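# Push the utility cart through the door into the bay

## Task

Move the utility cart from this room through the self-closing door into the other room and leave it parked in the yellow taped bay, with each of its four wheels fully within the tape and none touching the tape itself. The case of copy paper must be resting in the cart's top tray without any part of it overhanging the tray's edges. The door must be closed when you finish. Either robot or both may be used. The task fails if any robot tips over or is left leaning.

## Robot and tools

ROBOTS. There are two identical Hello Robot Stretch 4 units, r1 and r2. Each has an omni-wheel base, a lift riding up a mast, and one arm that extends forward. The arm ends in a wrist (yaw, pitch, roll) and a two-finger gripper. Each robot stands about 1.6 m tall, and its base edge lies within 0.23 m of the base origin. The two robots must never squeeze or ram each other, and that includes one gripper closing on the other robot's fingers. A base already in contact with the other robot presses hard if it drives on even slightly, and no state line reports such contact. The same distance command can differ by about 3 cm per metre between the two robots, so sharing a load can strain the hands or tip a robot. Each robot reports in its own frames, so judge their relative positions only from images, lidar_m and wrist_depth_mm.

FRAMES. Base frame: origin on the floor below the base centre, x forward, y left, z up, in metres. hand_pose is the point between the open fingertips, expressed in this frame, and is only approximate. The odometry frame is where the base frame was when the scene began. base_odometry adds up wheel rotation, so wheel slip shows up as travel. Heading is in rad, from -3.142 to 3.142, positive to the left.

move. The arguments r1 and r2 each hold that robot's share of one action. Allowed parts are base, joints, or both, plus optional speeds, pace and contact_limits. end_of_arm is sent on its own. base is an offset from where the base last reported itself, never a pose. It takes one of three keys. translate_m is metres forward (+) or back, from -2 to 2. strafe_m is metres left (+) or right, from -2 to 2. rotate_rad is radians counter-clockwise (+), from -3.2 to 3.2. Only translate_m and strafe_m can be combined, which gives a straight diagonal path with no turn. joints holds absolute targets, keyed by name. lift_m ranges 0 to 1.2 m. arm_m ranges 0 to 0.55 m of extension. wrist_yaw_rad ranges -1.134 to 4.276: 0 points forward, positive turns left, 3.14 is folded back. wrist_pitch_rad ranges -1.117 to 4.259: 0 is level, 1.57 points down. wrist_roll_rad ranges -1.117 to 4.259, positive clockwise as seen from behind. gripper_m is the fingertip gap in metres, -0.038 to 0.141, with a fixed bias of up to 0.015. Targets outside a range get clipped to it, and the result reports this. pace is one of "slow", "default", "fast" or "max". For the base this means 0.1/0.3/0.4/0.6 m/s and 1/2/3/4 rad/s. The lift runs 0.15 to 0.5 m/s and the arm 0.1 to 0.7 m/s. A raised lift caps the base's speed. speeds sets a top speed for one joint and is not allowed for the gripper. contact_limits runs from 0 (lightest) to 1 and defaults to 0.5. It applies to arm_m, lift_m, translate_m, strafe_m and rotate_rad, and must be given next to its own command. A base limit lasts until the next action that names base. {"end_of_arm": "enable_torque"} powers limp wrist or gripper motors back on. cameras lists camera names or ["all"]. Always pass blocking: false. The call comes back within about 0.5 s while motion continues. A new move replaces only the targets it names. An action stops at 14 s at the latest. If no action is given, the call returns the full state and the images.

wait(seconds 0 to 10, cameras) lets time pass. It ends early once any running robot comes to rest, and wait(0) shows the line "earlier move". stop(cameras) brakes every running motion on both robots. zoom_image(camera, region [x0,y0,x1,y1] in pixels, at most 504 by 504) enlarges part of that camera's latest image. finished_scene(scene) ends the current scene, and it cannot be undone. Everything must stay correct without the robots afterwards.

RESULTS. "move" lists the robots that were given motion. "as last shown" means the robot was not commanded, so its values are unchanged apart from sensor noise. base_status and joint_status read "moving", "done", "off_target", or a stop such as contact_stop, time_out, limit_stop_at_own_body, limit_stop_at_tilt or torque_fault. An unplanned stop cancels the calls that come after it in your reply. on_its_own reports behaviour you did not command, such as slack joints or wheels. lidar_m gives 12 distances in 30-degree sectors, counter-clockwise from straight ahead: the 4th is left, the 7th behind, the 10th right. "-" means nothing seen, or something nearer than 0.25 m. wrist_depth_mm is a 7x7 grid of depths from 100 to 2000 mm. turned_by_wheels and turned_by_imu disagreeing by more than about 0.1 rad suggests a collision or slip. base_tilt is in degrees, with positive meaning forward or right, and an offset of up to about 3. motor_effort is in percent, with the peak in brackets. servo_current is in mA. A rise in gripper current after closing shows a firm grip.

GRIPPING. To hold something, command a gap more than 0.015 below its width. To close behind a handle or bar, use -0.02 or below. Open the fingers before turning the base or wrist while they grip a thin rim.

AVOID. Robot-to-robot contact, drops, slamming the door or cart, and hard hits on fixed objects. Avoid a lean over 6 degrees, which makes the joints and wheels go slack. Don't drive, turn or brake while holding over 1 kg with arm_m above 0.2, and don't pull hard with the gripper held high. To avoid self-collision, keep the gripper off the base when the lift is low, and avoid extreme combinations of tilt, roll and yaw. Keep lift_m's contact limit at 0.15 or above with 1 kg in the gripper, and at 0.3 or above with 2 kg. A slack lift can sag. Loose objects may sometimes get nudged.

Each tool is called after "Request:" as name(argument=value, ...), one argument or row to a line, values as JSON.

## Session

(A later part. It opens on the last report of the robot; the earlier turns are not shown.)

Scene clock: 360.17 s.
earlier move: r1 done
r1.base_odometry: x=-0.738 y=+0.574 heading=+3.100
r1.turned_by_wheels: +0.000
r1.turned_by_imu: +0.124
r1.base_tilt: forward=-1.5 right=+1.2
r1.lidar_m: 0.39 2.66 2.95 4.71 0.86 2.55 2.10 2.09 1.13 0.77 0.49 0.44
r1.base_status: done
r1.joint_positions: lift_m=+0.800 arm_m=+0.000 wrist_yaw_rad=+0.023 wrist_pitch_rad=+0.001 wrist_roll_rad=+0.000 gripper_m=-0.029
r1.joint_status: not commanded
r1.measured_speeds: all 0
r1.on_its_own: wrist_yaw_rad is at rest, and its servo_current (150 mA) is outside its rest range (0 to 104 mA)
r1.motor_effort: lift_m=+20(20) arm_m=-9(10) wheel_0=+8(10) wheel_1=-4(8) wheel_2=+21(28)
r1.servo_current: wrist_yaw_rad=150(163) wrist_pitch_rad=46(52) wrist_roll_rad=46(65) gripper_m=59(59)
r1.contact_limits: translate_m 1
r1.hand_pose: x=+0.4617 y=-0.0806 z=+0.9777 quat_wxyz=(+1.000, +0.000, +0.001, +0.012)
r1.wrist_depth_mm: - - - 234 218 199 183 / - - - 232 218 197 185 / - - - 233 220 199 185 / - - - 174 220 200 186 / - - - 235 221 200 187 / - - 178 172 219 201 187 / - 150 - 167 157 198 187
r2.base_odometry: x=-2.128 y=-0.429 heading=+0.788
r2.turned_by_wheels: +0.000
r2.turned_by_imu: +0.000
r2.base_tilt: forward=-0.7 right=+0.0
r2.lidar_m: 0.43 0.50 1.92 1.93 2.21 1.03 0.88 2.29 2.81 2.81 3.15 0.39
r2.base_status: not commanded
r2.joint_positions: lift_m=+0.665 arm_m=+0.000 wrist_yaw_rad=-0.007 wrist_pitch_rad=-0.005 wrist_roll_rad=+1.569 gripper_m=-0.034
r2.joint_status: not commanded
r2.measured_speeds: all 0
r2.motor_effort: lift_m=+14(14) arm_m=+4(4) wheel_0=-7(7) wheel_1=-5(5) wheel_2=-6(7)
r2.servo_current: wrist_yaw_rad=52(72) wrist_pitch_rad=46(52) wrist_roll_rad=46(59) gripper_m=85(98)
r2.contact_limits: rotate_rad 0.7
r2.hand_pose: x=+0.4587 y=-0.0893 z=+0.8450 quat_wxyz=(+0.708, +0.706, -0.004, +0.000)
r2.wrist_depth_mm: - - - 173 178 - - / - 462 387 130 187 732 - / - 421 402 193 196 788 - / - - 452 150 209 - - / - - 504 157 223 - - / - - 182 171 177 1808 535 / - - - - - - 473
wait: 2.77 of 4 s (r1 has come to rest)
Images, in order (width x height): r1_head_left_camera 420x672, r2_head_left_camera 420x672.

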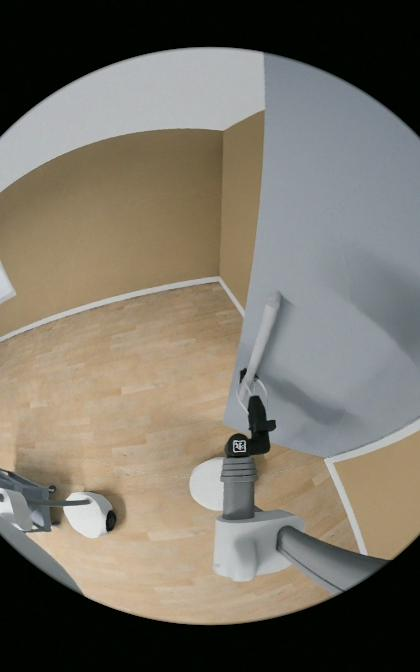

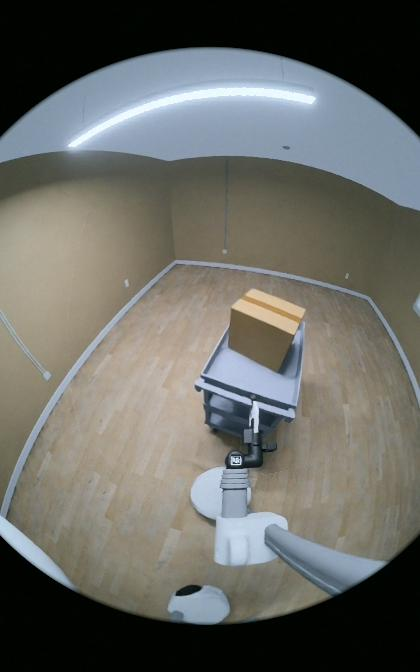

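Request:
move(
  blocking=false,
  r2={"base":{"rotate_rad":-0.27},"pace":"slow","contact_limits":{"rotate_rad":0.7}},
)

Request:
wait(
  seconds=2,
)

Request:
move(
  blocking=false,
  r2={"base":{"strafe_m":-0.25},"pace":"slow","contact_limits":{"strafe_m":0.7}},
)

Request:
wait(
  seconds=4,
)

Request:
move(
  blocking=false,
  r1={"base":{"translate_m":-0.3},"pace":"slow","contact_limits":{"translate_m":1}},
)

Request:
wait(
  seconds=5,
  cameras=["r1_head_left_camera","r1_head_right_camera","r2_head_left_camera"],
)

Scene clock: 390.80 s.
move: r2 moving
r1.base_odometry: x=-0.738 y=+0.574 heading=+3.100
r1.turned_by_wheels: +0.000
r1.turned_by_imu: +0.000
r1.base_tilt: forward=-1.6 right=+1.2
r1.lidar_m: 0.40 2.64 2.97 4.71 0.87 2.56 2.11 2.09 1.09 0.77 0.50 0.43
r1.base_status: not commanded
r1.joint_positions: lift_m=+0.800 arm_m=+0.000 wrist_yaw_rad=+0.023 wrist_pitch_rad=+0.001 wrist_roll_rad=+0.000 gripper_m=-0.029
r1.joint_status: not commanded
r1.measured_speeds: all 0
r1.motor_effort: lift_m=+20(20) arm_m=-9(9) wheel_0=+8(8) wheel_1=-4(4) wheel_2=+20(21)
r1.servo_current: wrist_yaw_rad=137(156) wrist_pitch_rad=39(46) wrist_roll_rad=52(65) gripper_m=52(52)
r1.contact_limits: translate_m 1
r1.hand_pose: x=+0.4617 y=-0.0806 z=+0.9777 quat_wxyz=(+1.000, +0.000, +0.001, +0.012)
r1.wrist_depth_mm: - - - 231 217 199 184 / - - - 231 218 197 184 / - - - 233 220 198 185 / - - - 174 220 199 186 / - - - 235 221 200 186 / - - 179 172 218 201 186 / - 150 - 167 157 198 187
r2.base_odometry: x=-2.128 y=-0.428 heading=+0.666
r2.turned_by_wheels: -0.123
r2.turned_by_imu: -0.118
r2.base_tilt: forward=-0.7 right=+0.0
r2.lidar_m: 0.43 0.47 1.97 1.94 2.11 2.04 0.87 1.31 2.84 2.80 3.00 0.38
r2.base_status: rotate_rad moving
r2.joint_positions: lift_m=+0.665 arm_m=+0.000 wrist_yaw_rad=+0.012 wrist_pitch_rad=-0.005 wrist_roll_rad=+1.569 gripper_m=-0.034
r2.joint_status: not commanded
r2.measured_speeds: translate_m=-0.001 strafe_m=+0.001 rotate_rad=-0.494 lift_m=+0.000 arm_m=+0.000 wrist_yaw_rad=+0.028 wrist_pitch_rad=+0.000 wrist_roll_rad=+0.000
r2.motor_effort: lift_m=+14(14) arm_m=+3(4) wheel_0=+17(17) wheel_1=+11(11) wheel_2=+13(15)
r2.servo_current: wrist_yaw_rad=72(72) wrist_pitch_rad=46(52) wrist_roll_rad=52(52) gripper_m=85(91)
r2.contact_limits: rotate_rad 0.7
r2.hand_pose: x=+0.4603 y=-0.0840 z=+0.8450 quat_wxyz=(+0.708, +0.706, +0.002, +0.006)
r2.wrist_depth_mm: - - - 183 183 1537 - / - - 480 139 192 741 - / - 415 402 145 201 788 - / - 455 439 207 211 809 - / - - 480 158 220 - - / - - 183 169 180 - - / - - - - - - 500
pictures: none

Scene clock: 391.63 s.
earlier move: r2 done
r1.base_odometry: x=-0.738 y=+0.574 heading=+3.100
r1.turned_by_wheels: +0.000
r1.turned_by_imu: +0.000
r1.base_tilt: forward=-1.5 right=+1.3
r1.lidar_m: 0.37 2.64 2.95 1.50 0.87 2.57 2.10 2.08 1.12 0.78 0.50 0.44
r1.base_status: not commanded
r1.joint_positions: lift_m=+0.800 arm_m=+0.000 wrist_yaw_rad=+0.023 wrist_pitch_rad=+0.001 wrist_roll_rad=+0.000 gripper_m=-0.029
r1.joint_status: not commanded
r1.measured_speeds: all 0
r1.on_its_own: wrist_yaw_rad is at rest, and its servo_current (143 mA) is outside its rest range (0 to 104 mA)
r1.motor_effort: lift_m=+20(20) arm_m=-9(10) wheel_0=+8(9) wheel_1=-3(4) wheel_2=+20(21)
r1.servo_current: wrist_yaw_rad=143(163) wrist_pitch_rad=46(46) wrist_roll_rad=46(65) gripper_m=52(59)
r1.contact_limits: translate_m 1
r1.hand_pose: x=+0.4617 y=-0.0806 z=+0.9777 quat_wxyz=(+1.000, +0.000, +0.001, +0.012)
r1.wrist_depth_mm: - - - 231 217 200 183 / - - - 231 218 198 184 / - - - 233 220 198 185 / - - - 174 220 199 186 / - - - 236 220 200 187 / - - 179 172 218 200 187 / - 150 - 167 158 198 187
r2.base_odometry: x=-2.127 y=-0.428 heading=+0.520
r2.turned_by_wheels: -0.146
r2.turned_by_imu: -0.142
r2.base_tilt: forward=-0.7 right=+0.0
r2.lidar_m: 0.38 0.42 2.04 1.95 2.02 2.13 0.90 0.93 2.72 2.80 2.89 0.42
r2.base_status: done
r2.joint_positions: lift_m=+0.665 arm_m=+0.000 wrist_yaw_rad=+0.008 wrist_pitch_rad=-0.005 wrist_roll_rad=+1.569 gripper_m=-0.034
r2.joint_status: not commanded
r2.measured_speeds: all 0
r2.motor_effort: lift_m=+14(14) arm_m=+4(4) wheel_0=+6(17) wheel_1=+4(11) wheel_2=+9(15)
r2.servo_current: wrist_yaw_rad=65(72) wrist_pitch_rad=46(52) wrist_roll_rad=59(59) gripper_m=91(91)
r2.contact_limits: rotate_rad 0.7
r2.hand_pose: x=+0.4600 y=-0.0850 z=+0.8450 quat_wxyz=(+0.708, +0.706, +0.001, +0.005)
r2.wrist_depth_mm: - - - 209 227 231 241 / - - - 229 227 1808 1138 / - - - 228 228 820 - / - 462 433 229 228 820 - / - 455 445 171 229 809 - / - - 183 171 175 831 - / - - 484 - - - -
wait: 0.83 of 2 s (r2 has come to rest)
pictures: none

Scene clock: 392.13 s.
move: r2 moving
r1.base_odometry: x=-0.738 y=+0.574 heading=+3.100
r1.turned_by_wheels: +0.000
r1.turned_by_imu: +0.000
r1.base_tilt: forward=-1.5 right=+1.2
r1.lidar_m: 0.40 2.64 2.95 4.70 0.86 2.56 2.09 2.08 1.11 0.77 0.48 0.44
r1.base_status: not commanded
r1.joint_positions: lift_m=+0.800 arm_m=+0.000 wrist_yaw_rad=+0.023 wrist_pitch_rad=+0.001 wrist_roll_rad=+0.000 gripper_m=-0.029
r1.joint_status: not commanded
r1.measured_speeds: all 0
r1.motor_effort: lift_m=+20(20) arm_m=-9(10) wheel_0=+8(9) wheel_1=-4(4) wheel_2=+21(21)
r1.servo_current: wrist_yaw_rad=163(163) wrist_pitch_rad=39(46) wrist_roll_rad=52(59) gripper_m=52(52)
r1.contact_limits: translate_m 1
r1.hand_pose: x=+0.4617 y=-0.0806 z=+0.9777 quat_wxyz=(+1.000, +0.000, +0.001, +0.012)
r1.wrist_depth_mm: - - - 231 217 199 183 / - - - 232 218 198 184 / - - - 233 220 199 185 / - - - 174 220 199 186 / - - - 235 221 200 187 / - - 179 172 218 202 187 / - 150 - 168 158 198 188
r2.base_odometry: x=-2.120 y=-0.441 heading=+0.520
r2.turned_by_wheels: +0.000
r2.turned_by_imu: +0.001
r2.base_tilt: forward=-0.7 right=+0.0
r2.lidar_m: 0.39 0.41 2.04 1.97 2.04 2.15 0.88 0.90 2.73 2.78 2.89 0.42
r2.base_status: strafe_m moving
r2.joint_positions: lift_m=+0.665 arm_m=+0.000 wrist_yaw_rad=+0.008 wrist_pitch_rad=-0.005 wrist_roll_rad=+1.569 gripper_m=-0.034
r2.joint_status: not commanded
r2.measured_speeds: translate_m=+0.000 strafe_m=-0.057 rotate_rad=-0.003 lift_m=+0.000 arm_m=+0.000 wrist_yaw_rad=+0.000 wrist_pitch_rad=+0.000 wrist_roll_rad=+0.000
r2.motor_effort: lift_m=+14(14) arm_m=+4(4) wheel_0=+13(15) wheel_1=-7(7) wheel_2=-1(8)
r2.servo_current: wrist_yaw_rad=59(65) wrist_pitch_rad=39(46) wrist_roll_rad=46(59) gripper_m=91(91)
r2.contact_limits: strafe_m 0.7
r2.hand_pose: x=+0.4600 y=-0.0850 z=+0.8450 quat_wxyz=(+0.708, +0.706, +0.001, +0.005)
r2.wrist_depth_mm: - - - 171 229 232 236 / - - - 229 229 1863 1205 / - - - 229 229 820 - / - 484 433 229 229 831 - / - 459 449 172 229 809 - / - - 183 171 175 820 - / - - 484 - - - -
pictures: none

Scene clock: 395.27 s.
earlier move: r2 done
r1.base_odometry: x=-0.738 y=+0.574 heading=+3.100
r1.turned_by_wheels: +0.000
r1.turned_by_imu: +0.000
r1.base_tilt: forward=-1.5 right=+1.2
r1.lidar_m: 0.38 2.64 2.96 0.88 0.86 2.58 2.08 2.09 1.13 0.75 0.49 0.44
r1.base_status: not commanded
r1.joint_positions: lift_m=+0.800 arm_m=+0.000 wrist_yaw_rad=+0.023 wrist_pitch_rad=+0.001 wrist_roll_rad=+0.000 gripper_m=-0.029
r1.joint_status: not commanded
r1.measured_speeds: all 0
r1.on_its_own: wrist_yaw_rad is at rest, and its servo_current (137 mA) is outside its rest range (0 to 104 mA)
r1.motor_effort: lift_m=+20(20) arm_m=-9(10) wheel_0=+8(9) wheel_1=-3(4) wheel_2=+20(21)
r1.servo_current: wrist_yaw_rad=137(169) wrist_pitch_rad=39(52) wrist_roll_rad=39(72) gripper_m=46(52)
r1.contact_limits: translate_m 1
r1.hand_pose: x=+0.4617 y=-0.0806 z=+0.9777 quat_wxyz=(+1.000, +0.000, +0.001, +0.012)
r1.wrist_depth_mm: - - - 232 218 199 182 / - - - 231 219 197 185 / - - - 233 220 199 185 / - - - 174 221 199 186 / - - - 235 220 200 186 / - - 179 171 218 201 187 / - 150 - 167 158 198 188
r2.base_odometry: x=-2.003 y=-0.645 heading=+0.520
r2.turned_by_wheels: +0.000
r2.turned_by_imu: +0.002
r2.base_tilt: forward=-0.7 right=+0.0
r2.lidar_m: 0.33 0.32 2.28 2.18 2.25 2.11 0.87 1.30 2.71 2.54 2.62 0.47
r2.base_status: done
r2.joint_positions: lift_m=+0.665 arm_m=+0.000 wrist_yaw_rad=+0.008 wrist_pitch_rad=-0.005 wrist_roll_rad=+1.569 gripper_m=-0.034
r2.joint_status: not commanded
r2.measured_speeds: all 0
r2.motor_effort: lift_m=+14(14) arm_m=-4(4) wheel_0=+7(15) wheel_1=-4(9) wheel_2=+2(8)
r2.servo_current: wrist_yaw_rad=59(72) wrist_pitch_rad=46(52) wrist_roll_rad=46(59) gripper_m=85(98)
r2.contact_limits: strafe_m 0.7
r2.hand_pose: x=+0.4600 y=-0.0850 z=+0.8450 quat_wxyz=(+0.708, +0.706, +0.001, +0.005)
r2.wrist_depth_mm: - - - 234 - 1756 1205 / - - - 223 291 297 294 / - - - 208 271 1808 1255 / - - - 195 256 1756 - / - - - 183 239 820 - / - 439 183 172 175 788 - / - - 424 - 216 - -
wait: 3.13 of 4 s (r2 has come to rest)
pictures: none

Scene clock: 395.77 s.
move: r1 moving
r1.base_odometry: x=-0.725 y=+0.573 heading=+3.102
r1.turned_by_wheels: +0.002
r1.turned_by_imu: +0.010
r1.base_tilt: forward=-1.5 right=+1.2
r1.lidar_m: 0.38 2.64 2.97 0.86 0.85 2.52 2.09 2.07 1.13 0.77 0.48 0.43
r1.base_status: translate_m moving
r1.joint_positions: lift_m=+0.800 arm_m=+0.000 wrist_yaw_rad=+0.023 wrist_pitch_rad=+0.001 wrist_roll_rad=+0.000 gripper_m=-0.029
r1.joint_status: not commanded
r1.measured_speeds: translate_m=-0.050 strafe_m=+0.001 rotate_rad=+0.001 lift_m=+0.000 arm_m=+0.000 wrist_yaw_rad=+0.000 wrist_pitch_rad=+0.000 wrist_roll_rad=+0.000
r1.motor_effort: lift_m=+20(20) arm_m=-9(10) wheel_0=+7(8) wheel_1=-5(8) wheel_2=+23(26)
r1.servo_current: wrist_yaw_rad=143(150) wrist_pitch_rad=46(46) wrist_roll_rad=46(65) gripper_m=46(52)
r1.contact_limits: translate_m 1
r1.hand_pose: x=+0.4617 y=-0.0806 z=+0.9777 quat_wxyz=(+1.000, +0.000, +0.001, +0.012)
r1.wrist_depth_mm: - - - 231 218 199 184 / - - - 231 220 198 185 / - - - 234 220 200 186 / - - - 173 221 200 187 / - - - 236 221 201 188 / - - 180 171 219 200 187 / - 149 - 171 159 199 188
r2: as last shown
r2.turned_by_imu: +0.000
r2.motor_effort: lift_m=+14(14) arm_m=-3(4) wheel_0=+6(7) wheel_1=-4(5) wheel_2=+1(2)
r2.contact_limits: strafe_m 0.7
pictures: none

Scene clock: 399.57 s.
earlier move: r1 done
r1.base_odometry: x=-0.438 y=+0.562 heading=+3.102
r1.turned_by_wheels: +0.000
r1.turned_by_imu: +0.161
r1.base_tilt: forward=-1.5 right=+1.2
r1.lidar_m: 0.40 2.88 0.90 0.84 3.24 2.06 1.84 1.74 1.08 0.87 0.52 0.44
r1.base_status: done
r1.joint_positions: lift_m=+0.800 arm_m=+0.000 wrist_yaw_rad=+0.023 wrist_pitch_rad=+0.001 wrist_roll_rad=+0.000 gripper_m=-0.029
r1.joint_status: not commanded
r1.measured_speeds: all 0
r1.on_its_own: wrist_yaw_rad is at rest, and its servo_current (163 mA) is outside its rest range (0 to 104 mA)
r1.motor_effort: lift_m=+20(20) arm_m=-8(10) wheel_0=+10(13) wheel_1=-1(8) wheel_2=+18(27)
r1.servo_current: wrist_yaw_rad=163(169) wrist_pitch_rad=39(52) wrist_roll_rad=39(65) gripper_m=52(59)
r1.contact_limits: translate_m 1
r1.hand_pose: x=+0.4616 y=-0.0806 z=+0.9777 quat_wxyz=(+1.000, +0.000, +0.001, +0.012)
r1.wrist_depth_mm: - - 265 234 221 205 192 / - - 265 233 221 204 193 / - - - 234 223 205 194 / - - 270 174 224 205 194 / - - 271 235 224 206 195 / - - 178 172 222 207 195 / - 151 268 166 157 202 196
r2.base_odometry: x=-2.003 y=-0.645 heading=+0.520
r2.turned_by_wheels: +0.000
r2.turned_by_imu: +0.001
r2.base_tilt: forward=-0.7 right=+0.1
r2.lidar_m: 0.32 0.30 2.29 2.18 2.27 0.85 0.87 2.12 2.73 2.55 2.64 0.47
r2.base_status: not commanded
r2.joint_positions: lift_m=+0.665 arm_m=+0.000 wrist_yaw_rad=+0.008 wrist_pitch_rad=-0.005 wrist_roll_rad=+1.569 gripper_m=-0.034
r2.joint_status: not commanded
r2.measured_speeds: all 0
r2.motor_effort: lift_m=+14(14) arm_m=-3(4) wheel_0=+6(7) wheel_1=-4(5) wheel_2=+1(2)
r2.servo_current: wrist_yaw_rad=65(72) wrist_pitch_rad=46(52) wrist_roll_rad=46(65) gripper_m=91(98)
r2.contact_limits: strafe_m 0.7
r2.hand_pose: x=+0.4600 y=-0.0850 z=+0.8450 quat_wxyz=(+0.708, +0.706, +0.001, +0.005)
r2.wrist_depth_mm: - - - 235 - 1808 1229 / - - - 222 291 294 294 / - - - 208 272 1808 1255 / - - - 196 255 1808 - / - - - 184 238 820 - / - 436 183 172 175 778 - / - - 424 - 216 - -
wait: 3.80 of 5 s (r1 has come to rest)
Images, in order (width x height): r1_head_left_camera 420x672, r1_head_right_camera 420x672, r2_head_left_camera 420x672.

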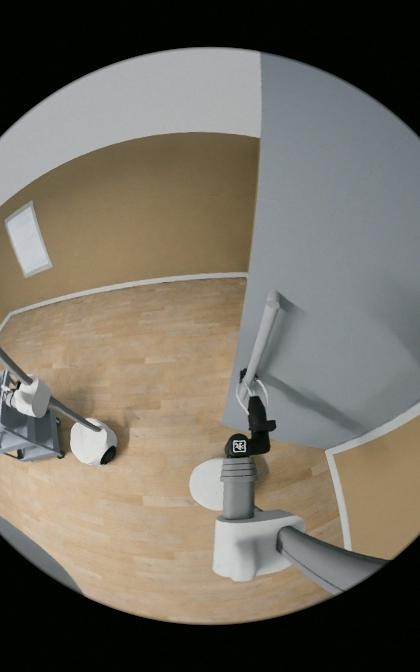

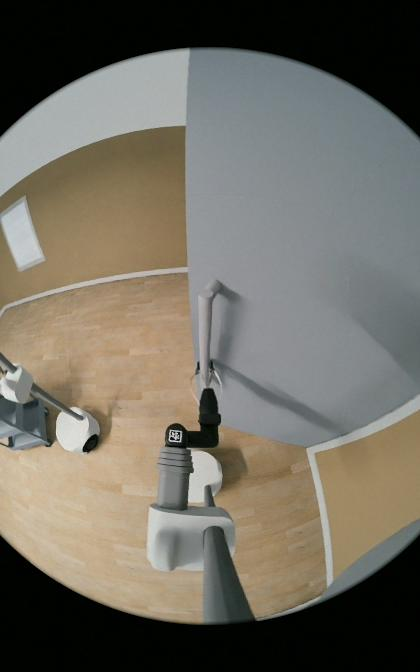

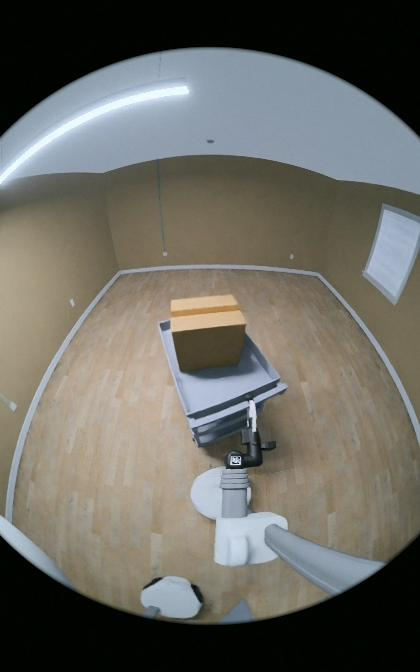

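Request:
move(
  blocking=false,
  r1={"base":{"translate_m":-0.4},"pace":"slow","contact_limits":{"translate_m":1}},
)

Request:
wait(
  seconds=6,
  cameras=["r1_head_left_camera","r1_head_right_camera","r2_head_left_camera"],
)

Scene clock: 403.73 s.
move: r1 moving
r1.base_odometry: x=-0.426 y=+0.561 heading=+3.104
r1.turned_by_wheels: +0.002
r1.turned_by_imu: +0.004
r1.base_tilt: forward=-1.5 right=+1.2
r1.lidar_m: 0.38 2.91 0.90 0.84 3.20 2.02 1.82 1.75 1.08 0.87 0.52 0.45
r1.base_status: translate_m moving
r1.joint_positions: lift_m=+0.800 arm_m=+0.000 wrist_yaw_rad=+0.023 wrist_pitch_rad=+0.001 wrist_roll_rad=+0.000 gripper_m=-0.029
r1.joint_status: not commanded
r1.measured_speeds: translate_m=-0.050 strafe_m=+0.001 rotate_rad=-0.002 lift_m=+0.000 arm_m=+0.000 wrist_yaw_rad=+0.000 wrist_pitch_rad=+0.000 wrist_roll_rad=+0.000
r1.motor_effort: lift_m=+20(20) arm_m=-8(8) wheel_0=+9(9) wheel_1=-4(6) wheel_2=+22(25)
r1.servo_current: wrist_yaw_rad=143(163) wrist_pitch_rad=52(52) wrist_roll_rad=39(59) gripper_m=46(52)
r1.contact_limits: translate_m 1
r1.hand_pose: x=+0.4616 y=-0.0806 z=+0.9777 quat_wxyz=(+1.000, +0.000, +0.001, +0.012)
r1.wrist_depth_mm: - - 265 234 221 206 193 / - - 265 232 222 205 193 / - - - 232 223 206 195 / - - 267 174 224 207 195 / - - 271 235 224 206 195 / - - 178 172 222 208 196 / - 150 268 167 156 204 196
r2: as last shown
r2.turned_by_imu: +0.000
r2.contact_limits: strafe_m 0.7
pictures: none

Scene clock: 408.50 s.
earlier move: r1 done
r1.base_odometry: x=-0.039 y=+0.547 heading=+3.104
r1.turned_by_wheels: +0.000
r1.turned_by_imu: +0.105
r1.base_tilt: forward=-1.6 right=+1.2
r1.lidar_m: 0.38 3.31 0.97 1.52 2.27 1.57 1.48 1.50 1.08 0.99 0.65 0.48
r1.base_status: done
r1.joint_positions: lift_m=+0.800 arm_m=+0.000 wrist_yaw_rad=+0.023 wrist_pitch_rad=+0.001 wrist_roll_rad=+0.000 gripper_m=-0.029
r1.joint_status: not commanded
r1.measured_speeds: all 0
r1.on_its_own: wrist_yaw_rad is at rest, and its servo_current (137 mA) is outside its rest range (0 to 104 mA)
r1.motor_effort: lift_m=+20(20) arm_m=-8(8) wheel_0=+10(13) wheel_1=+0(7) wheel_2=+14(26)
r1.servo_current: wrist_yaw_rad=137(163) wrist_pitch_rad=33(52) wrist_roll_rad=46(72) gripper_m=46(59)
r1.contact_limits: translate_m 1
r1.hand_pose: x=+0.4616 y=-0.0806 z=+0.9777 quat_wxyz=(+1.000, +0.000, +0.001, +0.012)
r1.wrist_depth_mm: - - 166 237 233 228 225 / - - 167 237 234 228 224 / - - 246 238 235 229 225 / - - 163 239 236 229 226 / - - 248 241 235 230 227 / - - 179 177 236 230 226 / - 159 249 167 146 229 228
r2.base_odometry: x=-2.003 y=-0.645 heading=+0.520
r2.turned_by_wheels: +0.000
r2.turned_by_imu: +0.001
r2.base_tilt: forward=-0.7 right=+0.1
r2.lidar_m: 0.32 0.33 2.31 2.17 2.26 0.99 0.99 2.12 2.70 2.55 2.61 0.46
r2.base_status: not commanded
r2.joint_positions: lift_m=+0.665 arm_m=+0.000 wrist_yaw_rad=+0.008 wrist_pitch_rad=-0.005 wrist_roll_rad=+1.569 gripper_m=-0.034
r2.joint_status: not commanded
r2.measured_speeds: all 0
r2.motor_effort: lift_m=+14(14) arm_m=-4(4) wheel_0=+7(7) wheel_1=-4(5) wheel_2=+1(2)
r2.servo_current: wrist_yaw_rad=46(72) wrist_pitch_rad=46(52) wrist_roll_rad=39(65) gripper_m=91(98)
r2.contact_limits: strafe_m 0.7
r2.hand_pose: x=+0.4600 y=-0.0850 z=+0.8450 quat_wxyz=(+0.708, +0.706, +0.001, +0.005)
r2.wrist_depth_mm: - - - 235 - 1708 1205 / - - - 223 289 296 294 / - - - 208 271 1808 1229 / - - - 195 256 1808 - / - - - 184 238 809 - / - 439 183 172 175 798 - / - - 418 - 216 - -
wait: 4.77 of 6 s (r1 has come to rest)
Images, in order (width x height): r1_head_left_camera 420x672, r1_head_right_camera 420x672, r2_head_left_camera 420x672.

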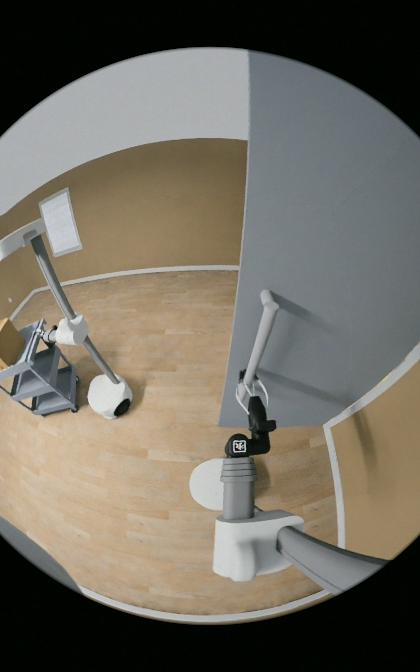

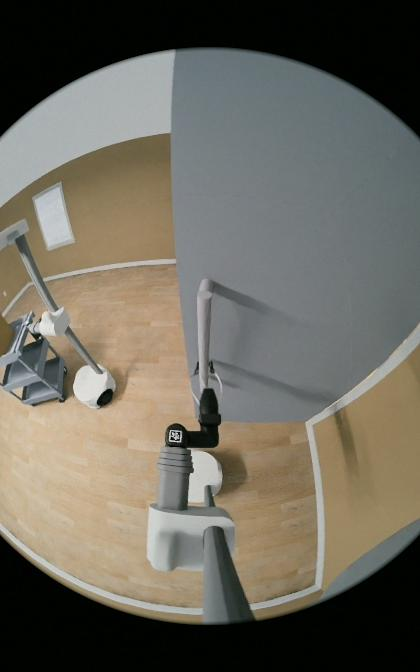

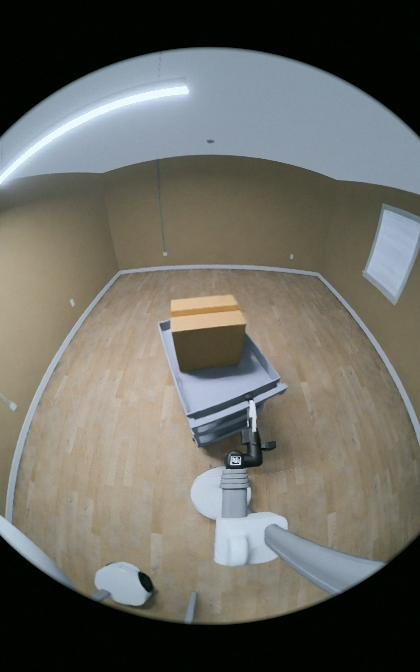

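Request:
move(
  blocking=false,
  r1={"base":{"translate_m":-0.27},"pace":"slow","contact_limits":{"translate_m":1}},
)

Request:
wait(
  seconds=6,
  cameras=["r1_head_right_camera","r2_head_camera","r2_head_right_camera"],
)

Scene clock: 414.60 s.
move: r1 moving
r1.base_odometry: x=-0.026 y=+0.546 heading=+3.106
r1.turned_by_wheels: +0.002
r1.turned_by_imu: +0.002
r1.base_tilt: forward=-1.6 right=+1.2
r1.lidar_m: 0.40 3.34 0.98 1.53 2.23 1.57 1.45 1.52 1.07 1.00 0.65 0.48
r1.base_status: translate_m moving
r1.joint_positions: lift_m=+0.800 arm_m=+0.000 wrist_yaw_rad=+0.023 wrist_pitch_rad=+0.001 wrist_roll_rad=+0.000 gripper_m=-0.029
r1.joint_status: not commanded
r1.measured_speeds: translate_m=-0.050 strafe_m=+0.001 rotate_rad=-0.002 lift_m=+0.000 arm_m=+0.000 wrist_yaw_rad=+0.000 wrist_pitch_rad=+0.000 wrist_roll_rad=+0.000
r1.motor_effort: lift_m=+20(20) arm_m=-7(8) wheel_0=+7(12) wheel_1=-5(5) wheel_2=+20(20)
r1.servo_current: wrist_yaw_rad=143(156) wrist_pitch_rad=39(46) wrist_roll_rad=39(65) gripper_m=52(52)
r1.contact_limits: translate_m 1
r1.hand_pose: x=+0.4616 y=-0.0806 z=+0.9777 quat_wxyz=(+1.000, +0.000, +0.001, +0.012)
r1.wrist_depth_mm: - - 169 237 235 229 226 / - - 173 238 236 230 226 / - - 246 239 236 230 227 / - - 246 240 236 231 227 / - - 247 240 236 230 228 / - - 179 178 236 232 229 / - 152 250 170 146 232 229
r2: as last shown
r2.turned_by_imu: +0.000
r2.contact_limits: strafe_m 0.7
pictures: none

Scene clock: 418.07 s.
earlier move: r1 done
r1.base_odometry: x=+0.231 y=+0.537 heading=+3.104
r1.turned_by_wheels: -0.002
r1.turned_by_imu: +0.000
r1.base_tilt: forward=-1.5 right=+1.3
r1.lidar_m: 0.37 1.17 1.10 1.87 1.89 1.28 1.21 1.25 1.10 0.99 0.85 0.44
r1.base_status: done
r1.joint_positions: lift_m=+0.800 arm_m=+0.000 wrist_yaw_rad=+0.003 wrist_pitch_rad=+0.001 wrist_roll_rad=+0.000 gripper_m=-0.029
r1.joint_status: not commanded
r1.measured_speeds: all 0
r1.motor_effort: lift_m=+20(20) arm_m=-8(8) wheel_0=-12(12) wheel_1=-6(8) wheel_2=+9(21)
r1.servo_current: wrist_yaw_rad=39(169) wrist_pitch_rad=39(52) wrist_roll_rad=39(78) gripper_m=52(52)
r1.contact_limits: translate_m 1
r1.hand_pose: x=+0.4598 y=-0.0867 z=+0.9777 quat_wxyz=(+1.000, +0.000, +0.001, +0.001)
r1.wrist_depth_mm: - - 232 165 264 282 301 / - - 233 165 264 282 298 / - - 234 165 265 285 301 / - - 233 165 264 283 298 / - - 234 166 266 285 303 / - - 229 167 182 286 303 / - - 232 164 264 133 306
r2.base_odometry: x=-2.003 y=-0.645 heading=+0.520
r2.turned_by_wheels: +0.000
r2.turned_by_imu: +0.000
r2.base_tilt: forward=-0.7 right=+0.1
r2.lidar_m: 0.32 0.33 2.31 2.17 1.17 1.12 1.39 2.12 2.68 2.55 2.65 0.47
r2.base_status: not commanded
r2.joint_positions: lift_m=+0.665 arm_m=+0.000 wrist_yaw_rad=+0.008 wrist_pitch_rad=-0.005 wrist_roll_rad=+1.569 gripper_m=-0.034
r2.joint_status: not commanded
r2.measured_speeds: all 0
r2.motor_effort: lift_m=+14(14) arm_m=-3(4) wheel_0=+7(7) wheel_1=-4(5) wheel_2=+1(2)
r2.servo_current: wrist_yaw_rad=65(72) wrist_pitch_rad=46(52) wrist_roll_rad=52(65) gripper_m=91(91)
r2.contact_limits: strafe_m 0.7
r2.hand_pose: x=+0.4600 y=-0.0850 z=+0.8450 quat_wxyz=(+0.708, +0.706, +0.001, +0.005)
r2.wrist_depth_mm: - - - 235 - 1756 1205 / - - - 223 291 296 293 / - - - 208 272 1808 1205 / - - - 196 255 1863 - / - - - 183 239 820 - / - 436 183 172 175 788 - / - - 418 - 216 - -
wait: 3.47 of 6 s (r1 has come to rest)
Images, in order (width x height): r1_head_right_camera 420x672, r2_head_camera 420x560, r2_head_right_camera 420x672.

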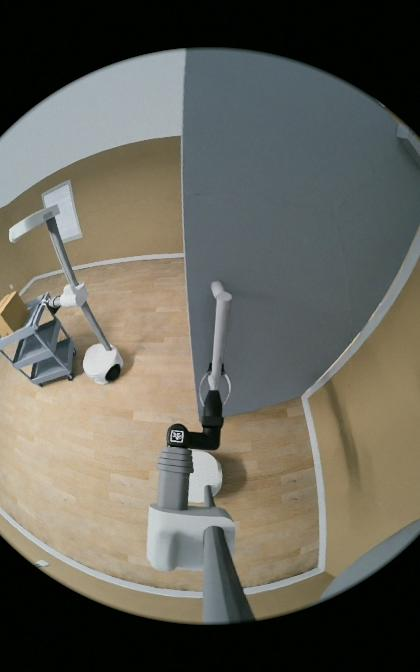

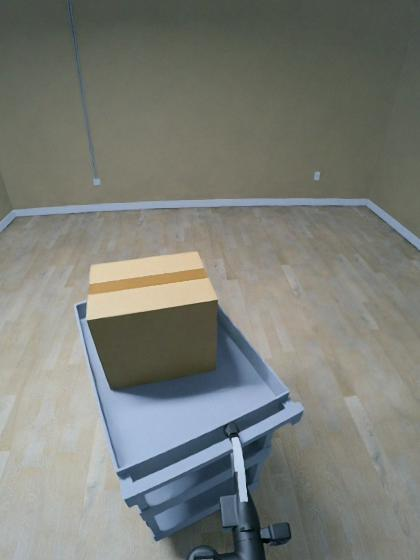

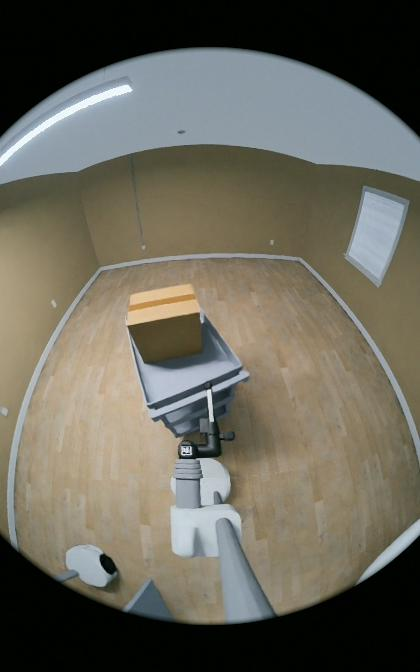

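Request:
move(
  blocking=false,
  r2={"base":{"translate_m":-0.8,"strafe_m":-0.12},"contact_limits":{"translate_m":0.7}},
)

Request:
wait(
  seconds=5,
  cameras=["r2_head_left_camera","r2_head_right_camera","r2_wrist_camera"],
)

Scene clock: 426.53 s.
move: r2 moving
r1: as last shown
r1.turned_by_wheels: +0.000
r1.motor_effort: lift_m=+20(20) arm_m=-7(8) wheel_0=-12(13) wheel_1=-6(6) wheel_2=+10(10)
r1.servo_current: wrist_yaw_rad=59(65) wrist_pitch_rad=46(46) wrist_roll_rad=59(59) gripper_m=46(52)
r1.contact_limits: translate_m 1
r2.base_odometry: x=-2.028 y=-0.665 heading=+0.520
r2.turned_by_wheels: +0.000
r2.turned_by_imu: +0.001
r2.base_tilt: forward=-0.6 right=+0.0
r2.lidar_m: 0.33 0.31 2.31 2.18 1.13 1.05 1.36 2.09 2.69 2.54 2.64 0.48
r2.base_status: translate_m moving; strafe_m moving
r2.joint_positions: lift_m=+0.665 arm_m=+0.000 wrist_yaw_rad=+0.009 wrist_pitch_rad=-0.005 wrist_roll_rad=+1.569 gripper_m=-0.034
r2.joint_status: not commanded
r2.measured_speeds: translate_m=-0.122 strafe_m=-0.017 rotate_rad=-0.005 lift_m=+0.000 arm_m=+0.000 wrist_yaw_rad=+0.000 wrist_pitch_rad=+0.000 wrist_roll_rad=+0.000
r2.motor_effort: lift_m=+14(14) arm_m=-3(4) wheel_0=-6(8) wheel_1=-10(11) wheel_2=+21(22)
r2.servo_current: wrist_yaw_rad=52(72) wrist_pitch_rad=46(52) wrist_roll_rad=46(59) gripper_m=85(91)
r2.contact_limits: translate_m 0.7
r2.hand_pose: x=+0.4600 y=-0.0849 z=+0.8450 quat_wxyz=(+0.708, +0.706, +0.001, +0.005)
r2.wrist_depth_mm: - - - 233 - 1756 1182 / - - - 220 289 293 291 / - - - 260 270 1756 1308 / - - - 195 254 1808 - / - - - 183 239 820 - / - 436 183 172 177 809 - / - - 424 - 216 - -
pictures: none

Scene clock: 430.20 s.
earlier move: r2 done
r1.base_odometry: x=+0.231 y=+0.537 heading=+3.104
r1.turned_by_wheels: +0.000
r1.turned_by_imu: +0.000
r1.base_tilt: forward=-1.5 right=+1.3
r1.lidar_m: 0.39 0.85 1.16 4.75 1.84 1.29 1.20 1.22 1.09 0.99 0.88 0.44
r1.base_status: not commanded
r1.joint_positions: lift_m=+0.800 arm_m=+0.000 wrist_yaw_rad=+0.003 wrist_pitch_rad=+0.001 wrist_roll_rad=+0.000 gripper_m=-0.029
r1.joint_status: not commanded
r1.measured_speeds: all 0
r1.motor_effort: lift_m=+20(20) arm_m=-7(8) wheel_0=-12(13) wheel_1=-6(6) wheel_2=+9(10)
r1.servo_current: wrist_yaw_rad=46(78) wrist_pitch_rad=39(52) wrist_roll_rad=52(65) gripper_m=52(59)
r1.contact_limits: translate_m 1
r1.hand_pose: x=+0.4598 y=-0.0867 z=+0.9777 quat_wxyz=(+1.000, +0.000, +0.001, +0.001)
r1.wrist_depth_mm: - - 234 165 264 283 301 / - - 233 165 264 282 298 / - - 234 165 265 285 303 / - - 234 165 265 282 298 / 788 759 234 166 265 285 303 / - - 229 167 182 285 300 / - - 230 164 264 134 306
r2.base_odometry: x=-2.638 y=-1.147 heading=+0.519
r2.turned_by_wheels: -0.001
r2.turned_by_imu: -0.003
r2.base_tilt: forward=-0.7 right=+0.1
r2.lidar_m: 0.38 0.39 2.41 0.83 0.59 0.68 1.26 1.36 1.67 2.45 2.55 0.43
r2.base_status: done
r2.joint_positions: lift_m=+0.665 arm_m=+0.000 wrist_yaw_rad=-0.003 wrist_pitch_rad=-0.005 wrist_roll_rad=+1.569 gripper_m=-0.034
r2.joint_status: not commanded
r2.measured_speeds: all 0
r2.motor_effort: lift_m=+14(14) arm_m=-4(4) wheel_0=-7(12) wheel_1=-5(12) wheel_2=+0(22)
r2.servo_current: wrist_yaw_rad=46(72) wrist_pitch_rad=46(52) wrist_roll_rad=52(65) gripper_m=85(91)
r2.contact_limits: translate_m 0.7
r2.hand_pose: x=+0.4590 y=-0.0883 z=+0.8450 quat_wxyz=(+0.708, +0.706, -0.003, +0.001)
r2.wrist_depth_mm: - - - 176 235 241 240 / - - - 232 233 1808 1255 / - - - 232 232 820 - / - - 436 231 230 820 - / - 455 449 172 230 820 - / - - 181 171 175 820 - / - - 477 - - - -
wait: 3.67 of 5 s (r2 has come to rest)
Images, in order (width x height): r2_head_left_camera 420x672, r2_head_right_camera 420x672, r2_wrist_camera 616x392.

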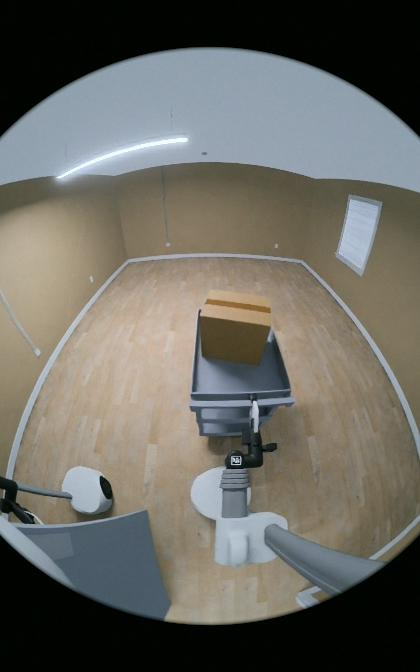

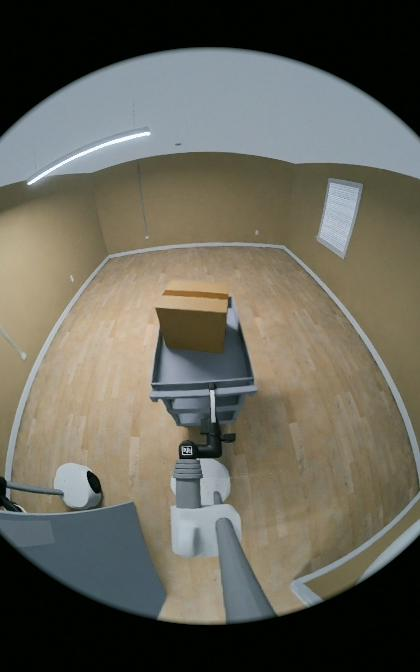

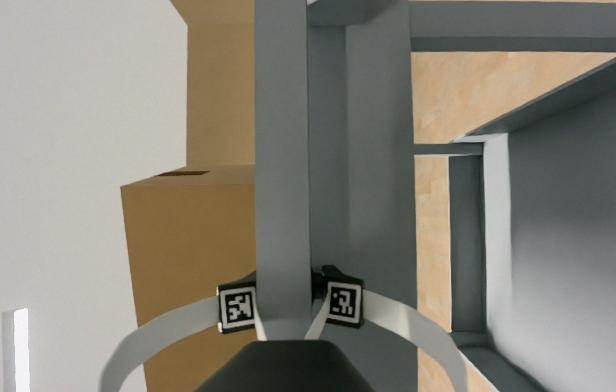

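Request:
move(
  blocking=false,
  r2={"base":{"translate_m":-0.85},"contact_limits":{"translate_m":0.7}},
)

Request:
wait(
  seconds=5,
  cameras=["r2_head_left_camera","r2_head_right_camera"],
)

Scene clock: 436.63 s.
move: r2 moving
r1: as last shown
r1.contact_limits: translate_m 1
r2.base_odometry: x=-2.665 y=-1.162 heading=+0.519
r2.turned_by_wheels: -0.001
r2.turned_by_imu: +0.000
r2.base_tilt: forward=-0.6 right=+0.0
r2.lidar_m: 0.38 0.42 2.42 0.85 0.56 0.66 - 1.29 1.63 2.47 2.55 0.43
r2.base_status: translate_m moving
r2.joint_positions: lift_m=+0.665 arm_m=+0.000 wrist_yaw_rad=-0.003 wrist_pitch_rad=-0.005 wrist_roll_rad=+1.569 gripper_m=-0.034
r2.joint_status: not commanded
r2.measured_speeds: translate_m=-0.121 strafe_m=+0.000 rotate_rad=+0.003 lift_m=+0.000 arm_m=+0.000 wrist_yaw_rad=+0.000 wrist_pitch_rad=+0.000 wrist_roll_rad=+0.000
r2.motor_effort: lift_m=+14(14) arm_m=-4(4) wheel_0=-10(14) wheel_1=-8(10) wheel_2=+13(15)
r2.servo_current: wrist_yaw_rad=52(59) wrist_pitch_rad=46(52) wrist_roll_rad=39(52) gripper_m=85(91)
r2.contact_limits: translate_m 0.7
r2.hand_pose: x=+0.4590 y=-0.0883 z=+0.8450 quat_wxyz=(+0.708, +0.706, -0.003, +0.001)
r2.wrist_depth_mm: - - - 173 230 244 243 / - - - 230 230 1863 1229 / - - - 231 229 809 - / - 496 433 231 229 809 - / - 452 449 172 229 820 - / - - 182 171 175 820 - / - - 480 - - - -
pictures: none

Scene clock: 440.47 s.
earlier move: r2 done
r1.base_odometry: x=+0.231 y=+0.537 heading=+3.104
r1.turned_by_wheels: +0.000
r1.turned_by_imu: +0.000
r1.base_tilt: forward=-1.5 right=+1.3
r1.lidar_m: 0.38 1.18 4.71 4.76 1.84 1.29 1.21 1.25 1.10 1.01 0.85 0.41
r1.base_status: not commanded
r1.joint_positions: lift_m=+0.800 arm_m=+0.000 wrist_yaw_rad=+0.003 wrist_pitch_rad=+0.001 wrist_roll_rad=+0.000 gripper_m=-0.029
r1.joint_status: not commanded
r1.measured_speeds: all 0
r1.motor_effort: lift_m=+20(20) arm_m=-8(8) wheel_0=-12(13) wheel_1=-6(6) wheel_2=+9(10)
r1.servo_current: wrist_yaw_rad=52(72) wrist_pitch_rad=46(52) wrist_roll_rad=46(78) gripper_m=59(59)
r1.contact_limits: translate_m 1
r1.hand_pose: x=+0.4598 y=-0.0867 z=+0.9777 quat_wxyz=(+1.000, +0.000, +0.001, +0.001)
r1.wrist_depth_mm: - - 231 165 263 283 300 / - - 234 164 264 282 298 / - - 233 166 265 283 301 / - - 233 165 264 283 300 / - 1008 234 166 265 283 303 / - - 229 167 182 286 301 / - 991 232 165 263 134 306
r2.base_odometry: x=-3.376 y=-1.568 heading=+0.518
r2.turned_by_wheels: +0.000
r2.turned_by_imu: -0.003
r2.base_tilt: forward=-0.7 right=+0.1
r2.lidar_m: 0.43 0.72 0.44 0.37 0.38 0.43 3.35 3.36 0.74 1.22 2.57 0.34
r2.base_status: done
r2.joint_positions: lift_m=+0.665 arm_m=+0.000 wrist_yaw_rad=-0.003 wrist_pitch_rad=-0.005 wrist_roll_rad=+1.569 gripper_m=-0.034
r2.joint_status: not commanded
r2.measured_speeds: all 0
r2.motor_effort: lift_m=+14(14) arm_m=-4(4) wheel_0=-5(17) wheel_1=-3(11) wheel_2=-1(16)
r2.servo_current: wrist_yaw_rad=33(59) wrist_pitch_rad=46(52) wrist_roll_rad=46(59) gripper_m=91(98)
r2.contact_limits: translate_m 0.7
r2.hand_pose: x=+0.4590 y=-0.0883 z=+0.8450 quat_wxyz=(+0.708, +0.706, -0.003, +0.001)
r2.wrist_depth_mm: - 359 366 - 148 - - / - 370 370 156 161 - - / - 436 413 116 177 - - / - - 480 193 196 - - / - - 569 142 220 1863 - / - - 182 162 175 1708 492 / - - - - - 1808 1229
wait: 3.83 of 5 s (r2 has come to rest)
Images, in order (width x height): r2_head_left_camera 420x672, r2_head_right_camera 420x672.

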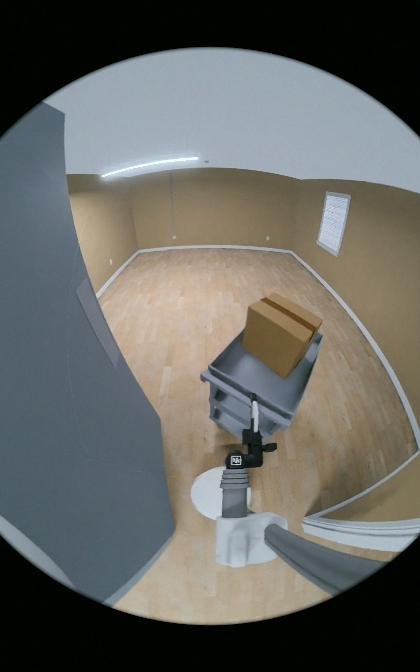

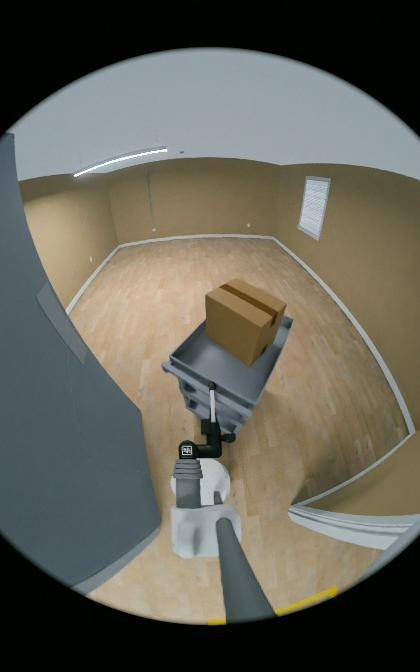

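Request:
move(
  blocking=false,
  r2={"base":{"rotate_rad":-0.35},"pace":"slow","contact_limits":{"rotate_rad":0.7}},
)

Request:
wait(
  seconds=2,
  cameras=["r2_head_left_camera","r2_head_right_camera"],
)

Scene clock: 451.87 s.
move: r2 moving
r1: as last shown
r1.contact_limits: translate_m 1
r2.base_odometry: x=-3.376 y=-1.568 heading=+0.396
r2.turned_by_wheels: -0.123
r2.turned_by_imu: -0.118
r2.base_tilt: forward=-0.7 right=+0.0
r2.lidar_m: 0.43 0.52 0.46 0.37 0.38 0.42 3.30 3.31 0.74 0.91 2.50 0.38
r2.base_status: rotate_rad moving
r2.joint_positions: lift_m=+0.665 arm_m=+0.000 wrist_yaw_rad=+0.015 wrist_pitch_rad=-0.005 wrist_roll_rad=+1.569 gripper_m=-0.034
r2.joint_status: not commanded
r2.measured_speeds: translate_m=-0.001 strafe_m=+0.000 rotate_rad=-0.486 lift_m=+0.000 arm_m=+0.000 wrist_yaw_rad=+0.042 wrist_pitch_rad=+0.000 wrist_roll_rad=+0.000
r2.motor_effort: lift_m=+14(14) arm_m=-4(4) wheel_0=+21(21) wheel_1=+10(10) wheel_2=+14(14)
r2.servo_current: wrist_yaw_rad=91(91) wrist_pitch_rad=46(46) wrist_roll_rad=59(65) gripper_m=91(98)
r2.contact_limits: rotate_rad 0.7
r2.hand_pose: x=+0.4605 y=-0.0832 z=+0.8450 quat_wxyz=(+0.708, +0.706, +0.003, +0.007)
r2.wrist_depth_mm: - 455 418 101 152 - - / - 370 355 108 164 - - / - 421 402 119 179 - - / - - 455 189 195 - - / - - 535 144 214 - - / - - 184 162 178 1756 512 / - - - - - 1618 462
pictures: none

Scene clock: 452.83 s.
earlier move: r2 done
r1.base_odometry: x=+0.231 y=+0.537 heading=+3.104
r1.turned_by_wheels: +0.000
r1.turned_by_imu: +0.000
r1.base_tilt: forward=-1.5 right=+1.3
r1.lidar_m: 0.38 1.28 4.69 4.76 1.86 1.30 1.19 1.24 1.10 1.01 0.85 0.43
r1.base_status: not commanded
r1.joint_positions: lift_m=+0.800 arm_m=+0.000 wrist_yaw_rad=+0.003 wrist_pitch_rad=+0.001 wrist_roll_rad=+0.000 gripper_m=-0.029
r1.joint_status: not commanded
r1.measured_speeds: all 0
r1.motor_effort: lift_m=+20(20) arm_m=-8(8) wheel_0=-12(13) wheel_1=-6(6) wheel_2=+9(10)
r1.servo_current: wrist_yaw_rad=33(72) wrist_pitch_rad=39(46) wrist_roll_rad=59(65) gripper_m=52(52)
r1.contact_limits: translate_m 1
r1.hand_pose: x=+0.4598 y=-0.0867 z=+0.9777 quat_wxyz=(+1.000, +0.000, +0.001, +0.001)
r1.wrist_depth_mm: - - 233 164 263 283 300 / - - 233 164 264 282 298 / - - 234 166 265 283 303 / - - 234 165 264 283 300 / - 1025 235 165 265 286 304 / - - 229 167 183 285 301 / - 1042 231 164 264 134 304
r2.base_odometry: x=-3.376 y=-1.568 heading=+0.169
r2.turned_by_wheels: -0.226
r2.turned_by_imu: -0.220
r2.base_tilt: forward=-0.7 right=+0.1
r2.lidar_m: 0.39 0.42 0.58 0.39 0.35 0.39 0.61 3.29 3.32 0.74 2.50 0.42
r2.base_status: done
r2.joint_positions: lift_m=+0.665 arm_m=+0.000 wrist_yaw_rad=-0.002 wrist_pitch_rad=-0.005 wrist_roll_rad=+1.569 gripper_m=-0.034
r2.joint_status: not commanded
r2.measured_speeds: all 0
r2.motor_effort: lift_m=+14(14) arm_m=-4(4) wheel_0=+3(22) wheel_1=+4(12) wheel_2=+5(15)
r2.servo_current: wrist_yaw_rad=46(104) wrist_pitch_rad=46(52) wrist_roll_rad=46(65) gripper_m=91(98)
r2.contact_limits: rotate_rad 0.7
r2.hand_pose: x=+0.4591 y=-0.0879 z=+0.8450 quat_wxyz=(+0.708, +0.706, -0.003, +0.001)
r2.wrist_depth_mm: - - - 215 218 235 1138 / - - - 220 220 1808 591 / - - 609 222 222 798 - / - 439 433 225 226 831 - / - 466 452 169 227 831 - / - - 182 171 178 - - / - - 508 - - 1661 -
wait: 0.97 of 2 s (r2 has come to rest)
Images, in order (width x height): r2_head_left_camera 420x672, r2_head_right_camera 420x672.

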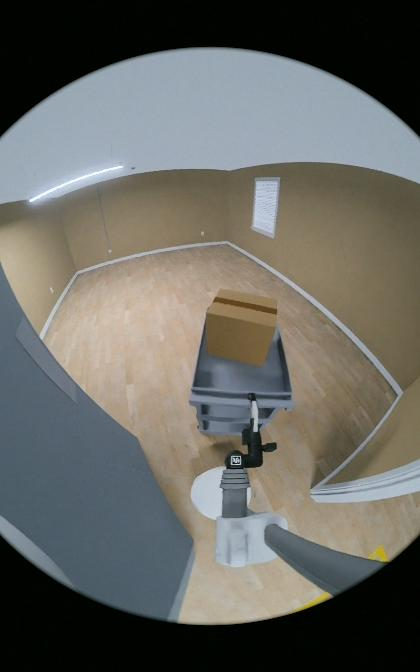

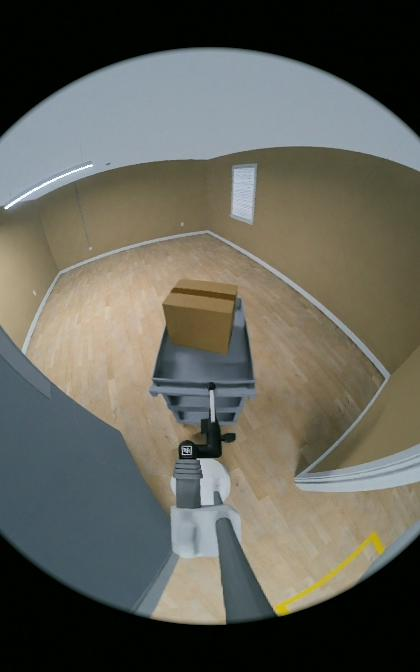

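Request:
move(
  blocking=false,
  r2={"base":{"translate_m":-0.42,"strafe_m":-0.15},"pace":"slow","contact_limits":{"translate_m":0.7}},
)

Request:
wait(
  seconds=6,
  cameras=["r2_head_left_camera","r2_head_right_camera"],
)

Scene clock: 457.80 s.
move: r2 moving
r1: as last shown
r1.contact_limits: translate_m 1
r1.wrist_depth_mm: - - 232 165 264 282 301 / - - 233 165 263 283 298 / - - 233 166 264 283 303 / - - 235 165 264 283 298 / - - 235 166 265 282 304 / - - 229 167 182 286 301 / - 1025 230 164 263 134 306
r2.base_odometry: x=-3.387 y=-1.574 heading=+0.170
r2.turned_by_wheels: +0.000
r2.turned_by_imu: +0.001
r2.base_tilt: forward=-0.7 right=+0.1
r2.lidar_m: 0.41 0.42 0.56 0.39 0.35 0.39 3.33 3.29 3.29 0.74 2.50 0.43
r2.base_status: translate_m moving; strafe_m moving
r2.joint_positions: lift_m=+0.665 arm_m=+0.000 wrist_yaw_rad=+0.002 wrist_pitch_rad=-0.005 wrist_roll_rad=+1.569 gripper_m=-0.034
r2.joint_status: not commanded
r2.measured_speeds: translate_m=-0.049 strafe_m=-0.017 rotate_rad=+0.001 lift_m=+0.000 arm_m=+0.000 wrist_yaw_rad=+0.012 wrist_pitch_rad=+0.000 wrist_roll_rad=+0.000
r2.motor_effort: lift_m=+14(14) arm_m=-3(4) wheel_0=-7(8) wheel_1=-9(9) wheel_2=+16(16)
r2.servo_current: wrist_yaw_rad=59(59) wrist_pitch_rad=52(52) wrist_roll_rad=46(52) gripper_m=78(91)
r2.contact_limits: translate_m 0.7
r2.hand_pose: x=+0.4595 y=-0.0869 z=+0.8450 quat_wxyz=(+0.708, +0.706, -0.001, +0.003)
r2.wrist_depth_mm: - - - 160 214 239 1160 / - - - 162 218 1661 - / - - 535 163 222 788 - / - 445 430 167 224 809 - / - - 455 169 228 831 - / - - 183 172 175 - - / - - 508 - 234 1808 -
pictures: none

Scene clock: 463.00 s.
earlier move: r2 done
r1.base_odometry: x=+0.231 y=+0.537 heading=+3.104
r1.turned_by_wheels: +0.000
r1.turned_by_imu: +0.000
r1.base_tilt: forward=-1.5 right=+1.3
r1.lidar_m: 0.38 3.58 4.72 4.76 1.84 1.28 1.21 1.26 1.11 1.01 0.84 0.44
r1.base_status: not commanded
r1.joint_positions: lift_m=+0.800 arm_m=+0.000 wrist_yaw_rad=+0.003 wrist_pitch_rad=+0.001 wrist_roll_rad=+0.000 gripper_m=-0.029
r1.joint_status: not commanded
r1.measured_speeds: all 0
r1.motor_effort: lift_m=+20(20) arm_m=-7(8) wheel_0=-12(13) wheel_1=-6(6) wheel_2=+9(10)
r1.servo_current: wrist_yaw_rad=39(72) wrist_pitch_rad=33(52) wrist_roll_rad=46(72) gripper_m=52(59)
r1.contact_limits: translate_m 1
r1.hand_pose: x=+0.4598 y=-0.0867 z=+0.9777 quat_wxyz=(+1.000, +0.000, +0.001, +0.001)
r1.wrist_depth_mm: - - 233 164 263 282 301 / - - 234 165 264 283 298 / - - 234 165 263 282 303 / - - 233 165 264 285 298 / - - 234 166 266 285 304 / - - 229 167 182 285 301 / - - 231 165 264 134 304
r2.base_odometry: x=-3.765 y=-1.786 heading=+0.169
r2.turned_by_wheels: -0.001
r2.turned_by_imu: -0.002
r2.base_tilt: forward=-0.7 right=+0.1
r2.lidar_m: 0.41 0.44 0.43 0.30 0.32 2.48 2.88 2.85 3.11 2.55 0.64 0.41
r2.base_status: done
r2.joint_positions: lift_m=+0.665 arm_m=+0.000 wrist_yaw_rad=-0.003 wrist_pitch_rad=-0.005 wrist_roll_rad=+1.569 gripper_m=-0.034
r2.joint_status: not commanded
r2.measured_speeds: all 0
r2.motor_effort: lift_m=+14(14) arm_m=-3(4) wheel_0=-9(15) wheel_1=-6(10) wheel_2=+5(17)
r2.servo_current: wrist_yaw_rad=52(65) wrist_pitch_rad=39(52) wrist_roll_rad=46(59) gripper_m=85(98)
r2.contact_limits: translate_m 0.7
r2.hand_pose: x=+0.4591 y=-0.0882 z=+0.8450 quat_wxyz=(+0.708, +0.706, -0.003, +0.001)
r2.wrist_depth_mm: - - - 198 201 1756 1182 / - - - 206 206 750 - / - 521 421 157 213 798 - / - 452 436 162 220 820 - / - - 469 167 227 - - / - - 182 171 175 - - / - - - - - 1808 521
wait: 5.20 of 6 s (r2 has come to rest)
Images, in order (width x height): r2_head_left_camera 420x672, r2_head_right_camera 420x672.

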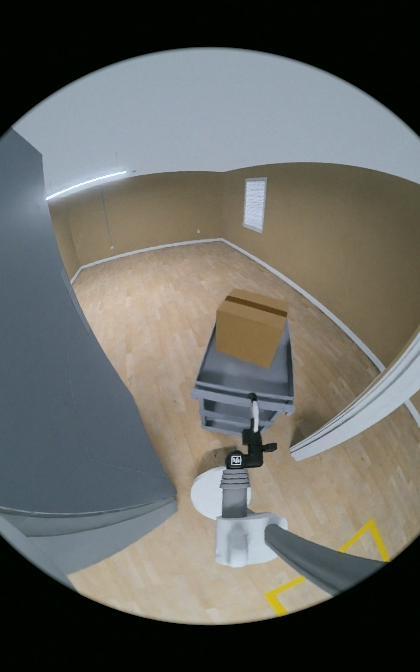

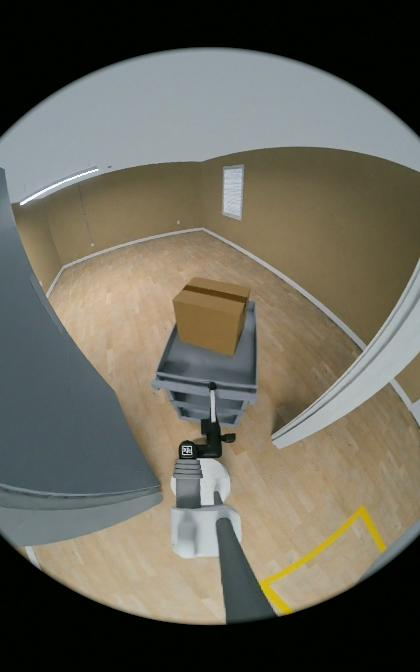

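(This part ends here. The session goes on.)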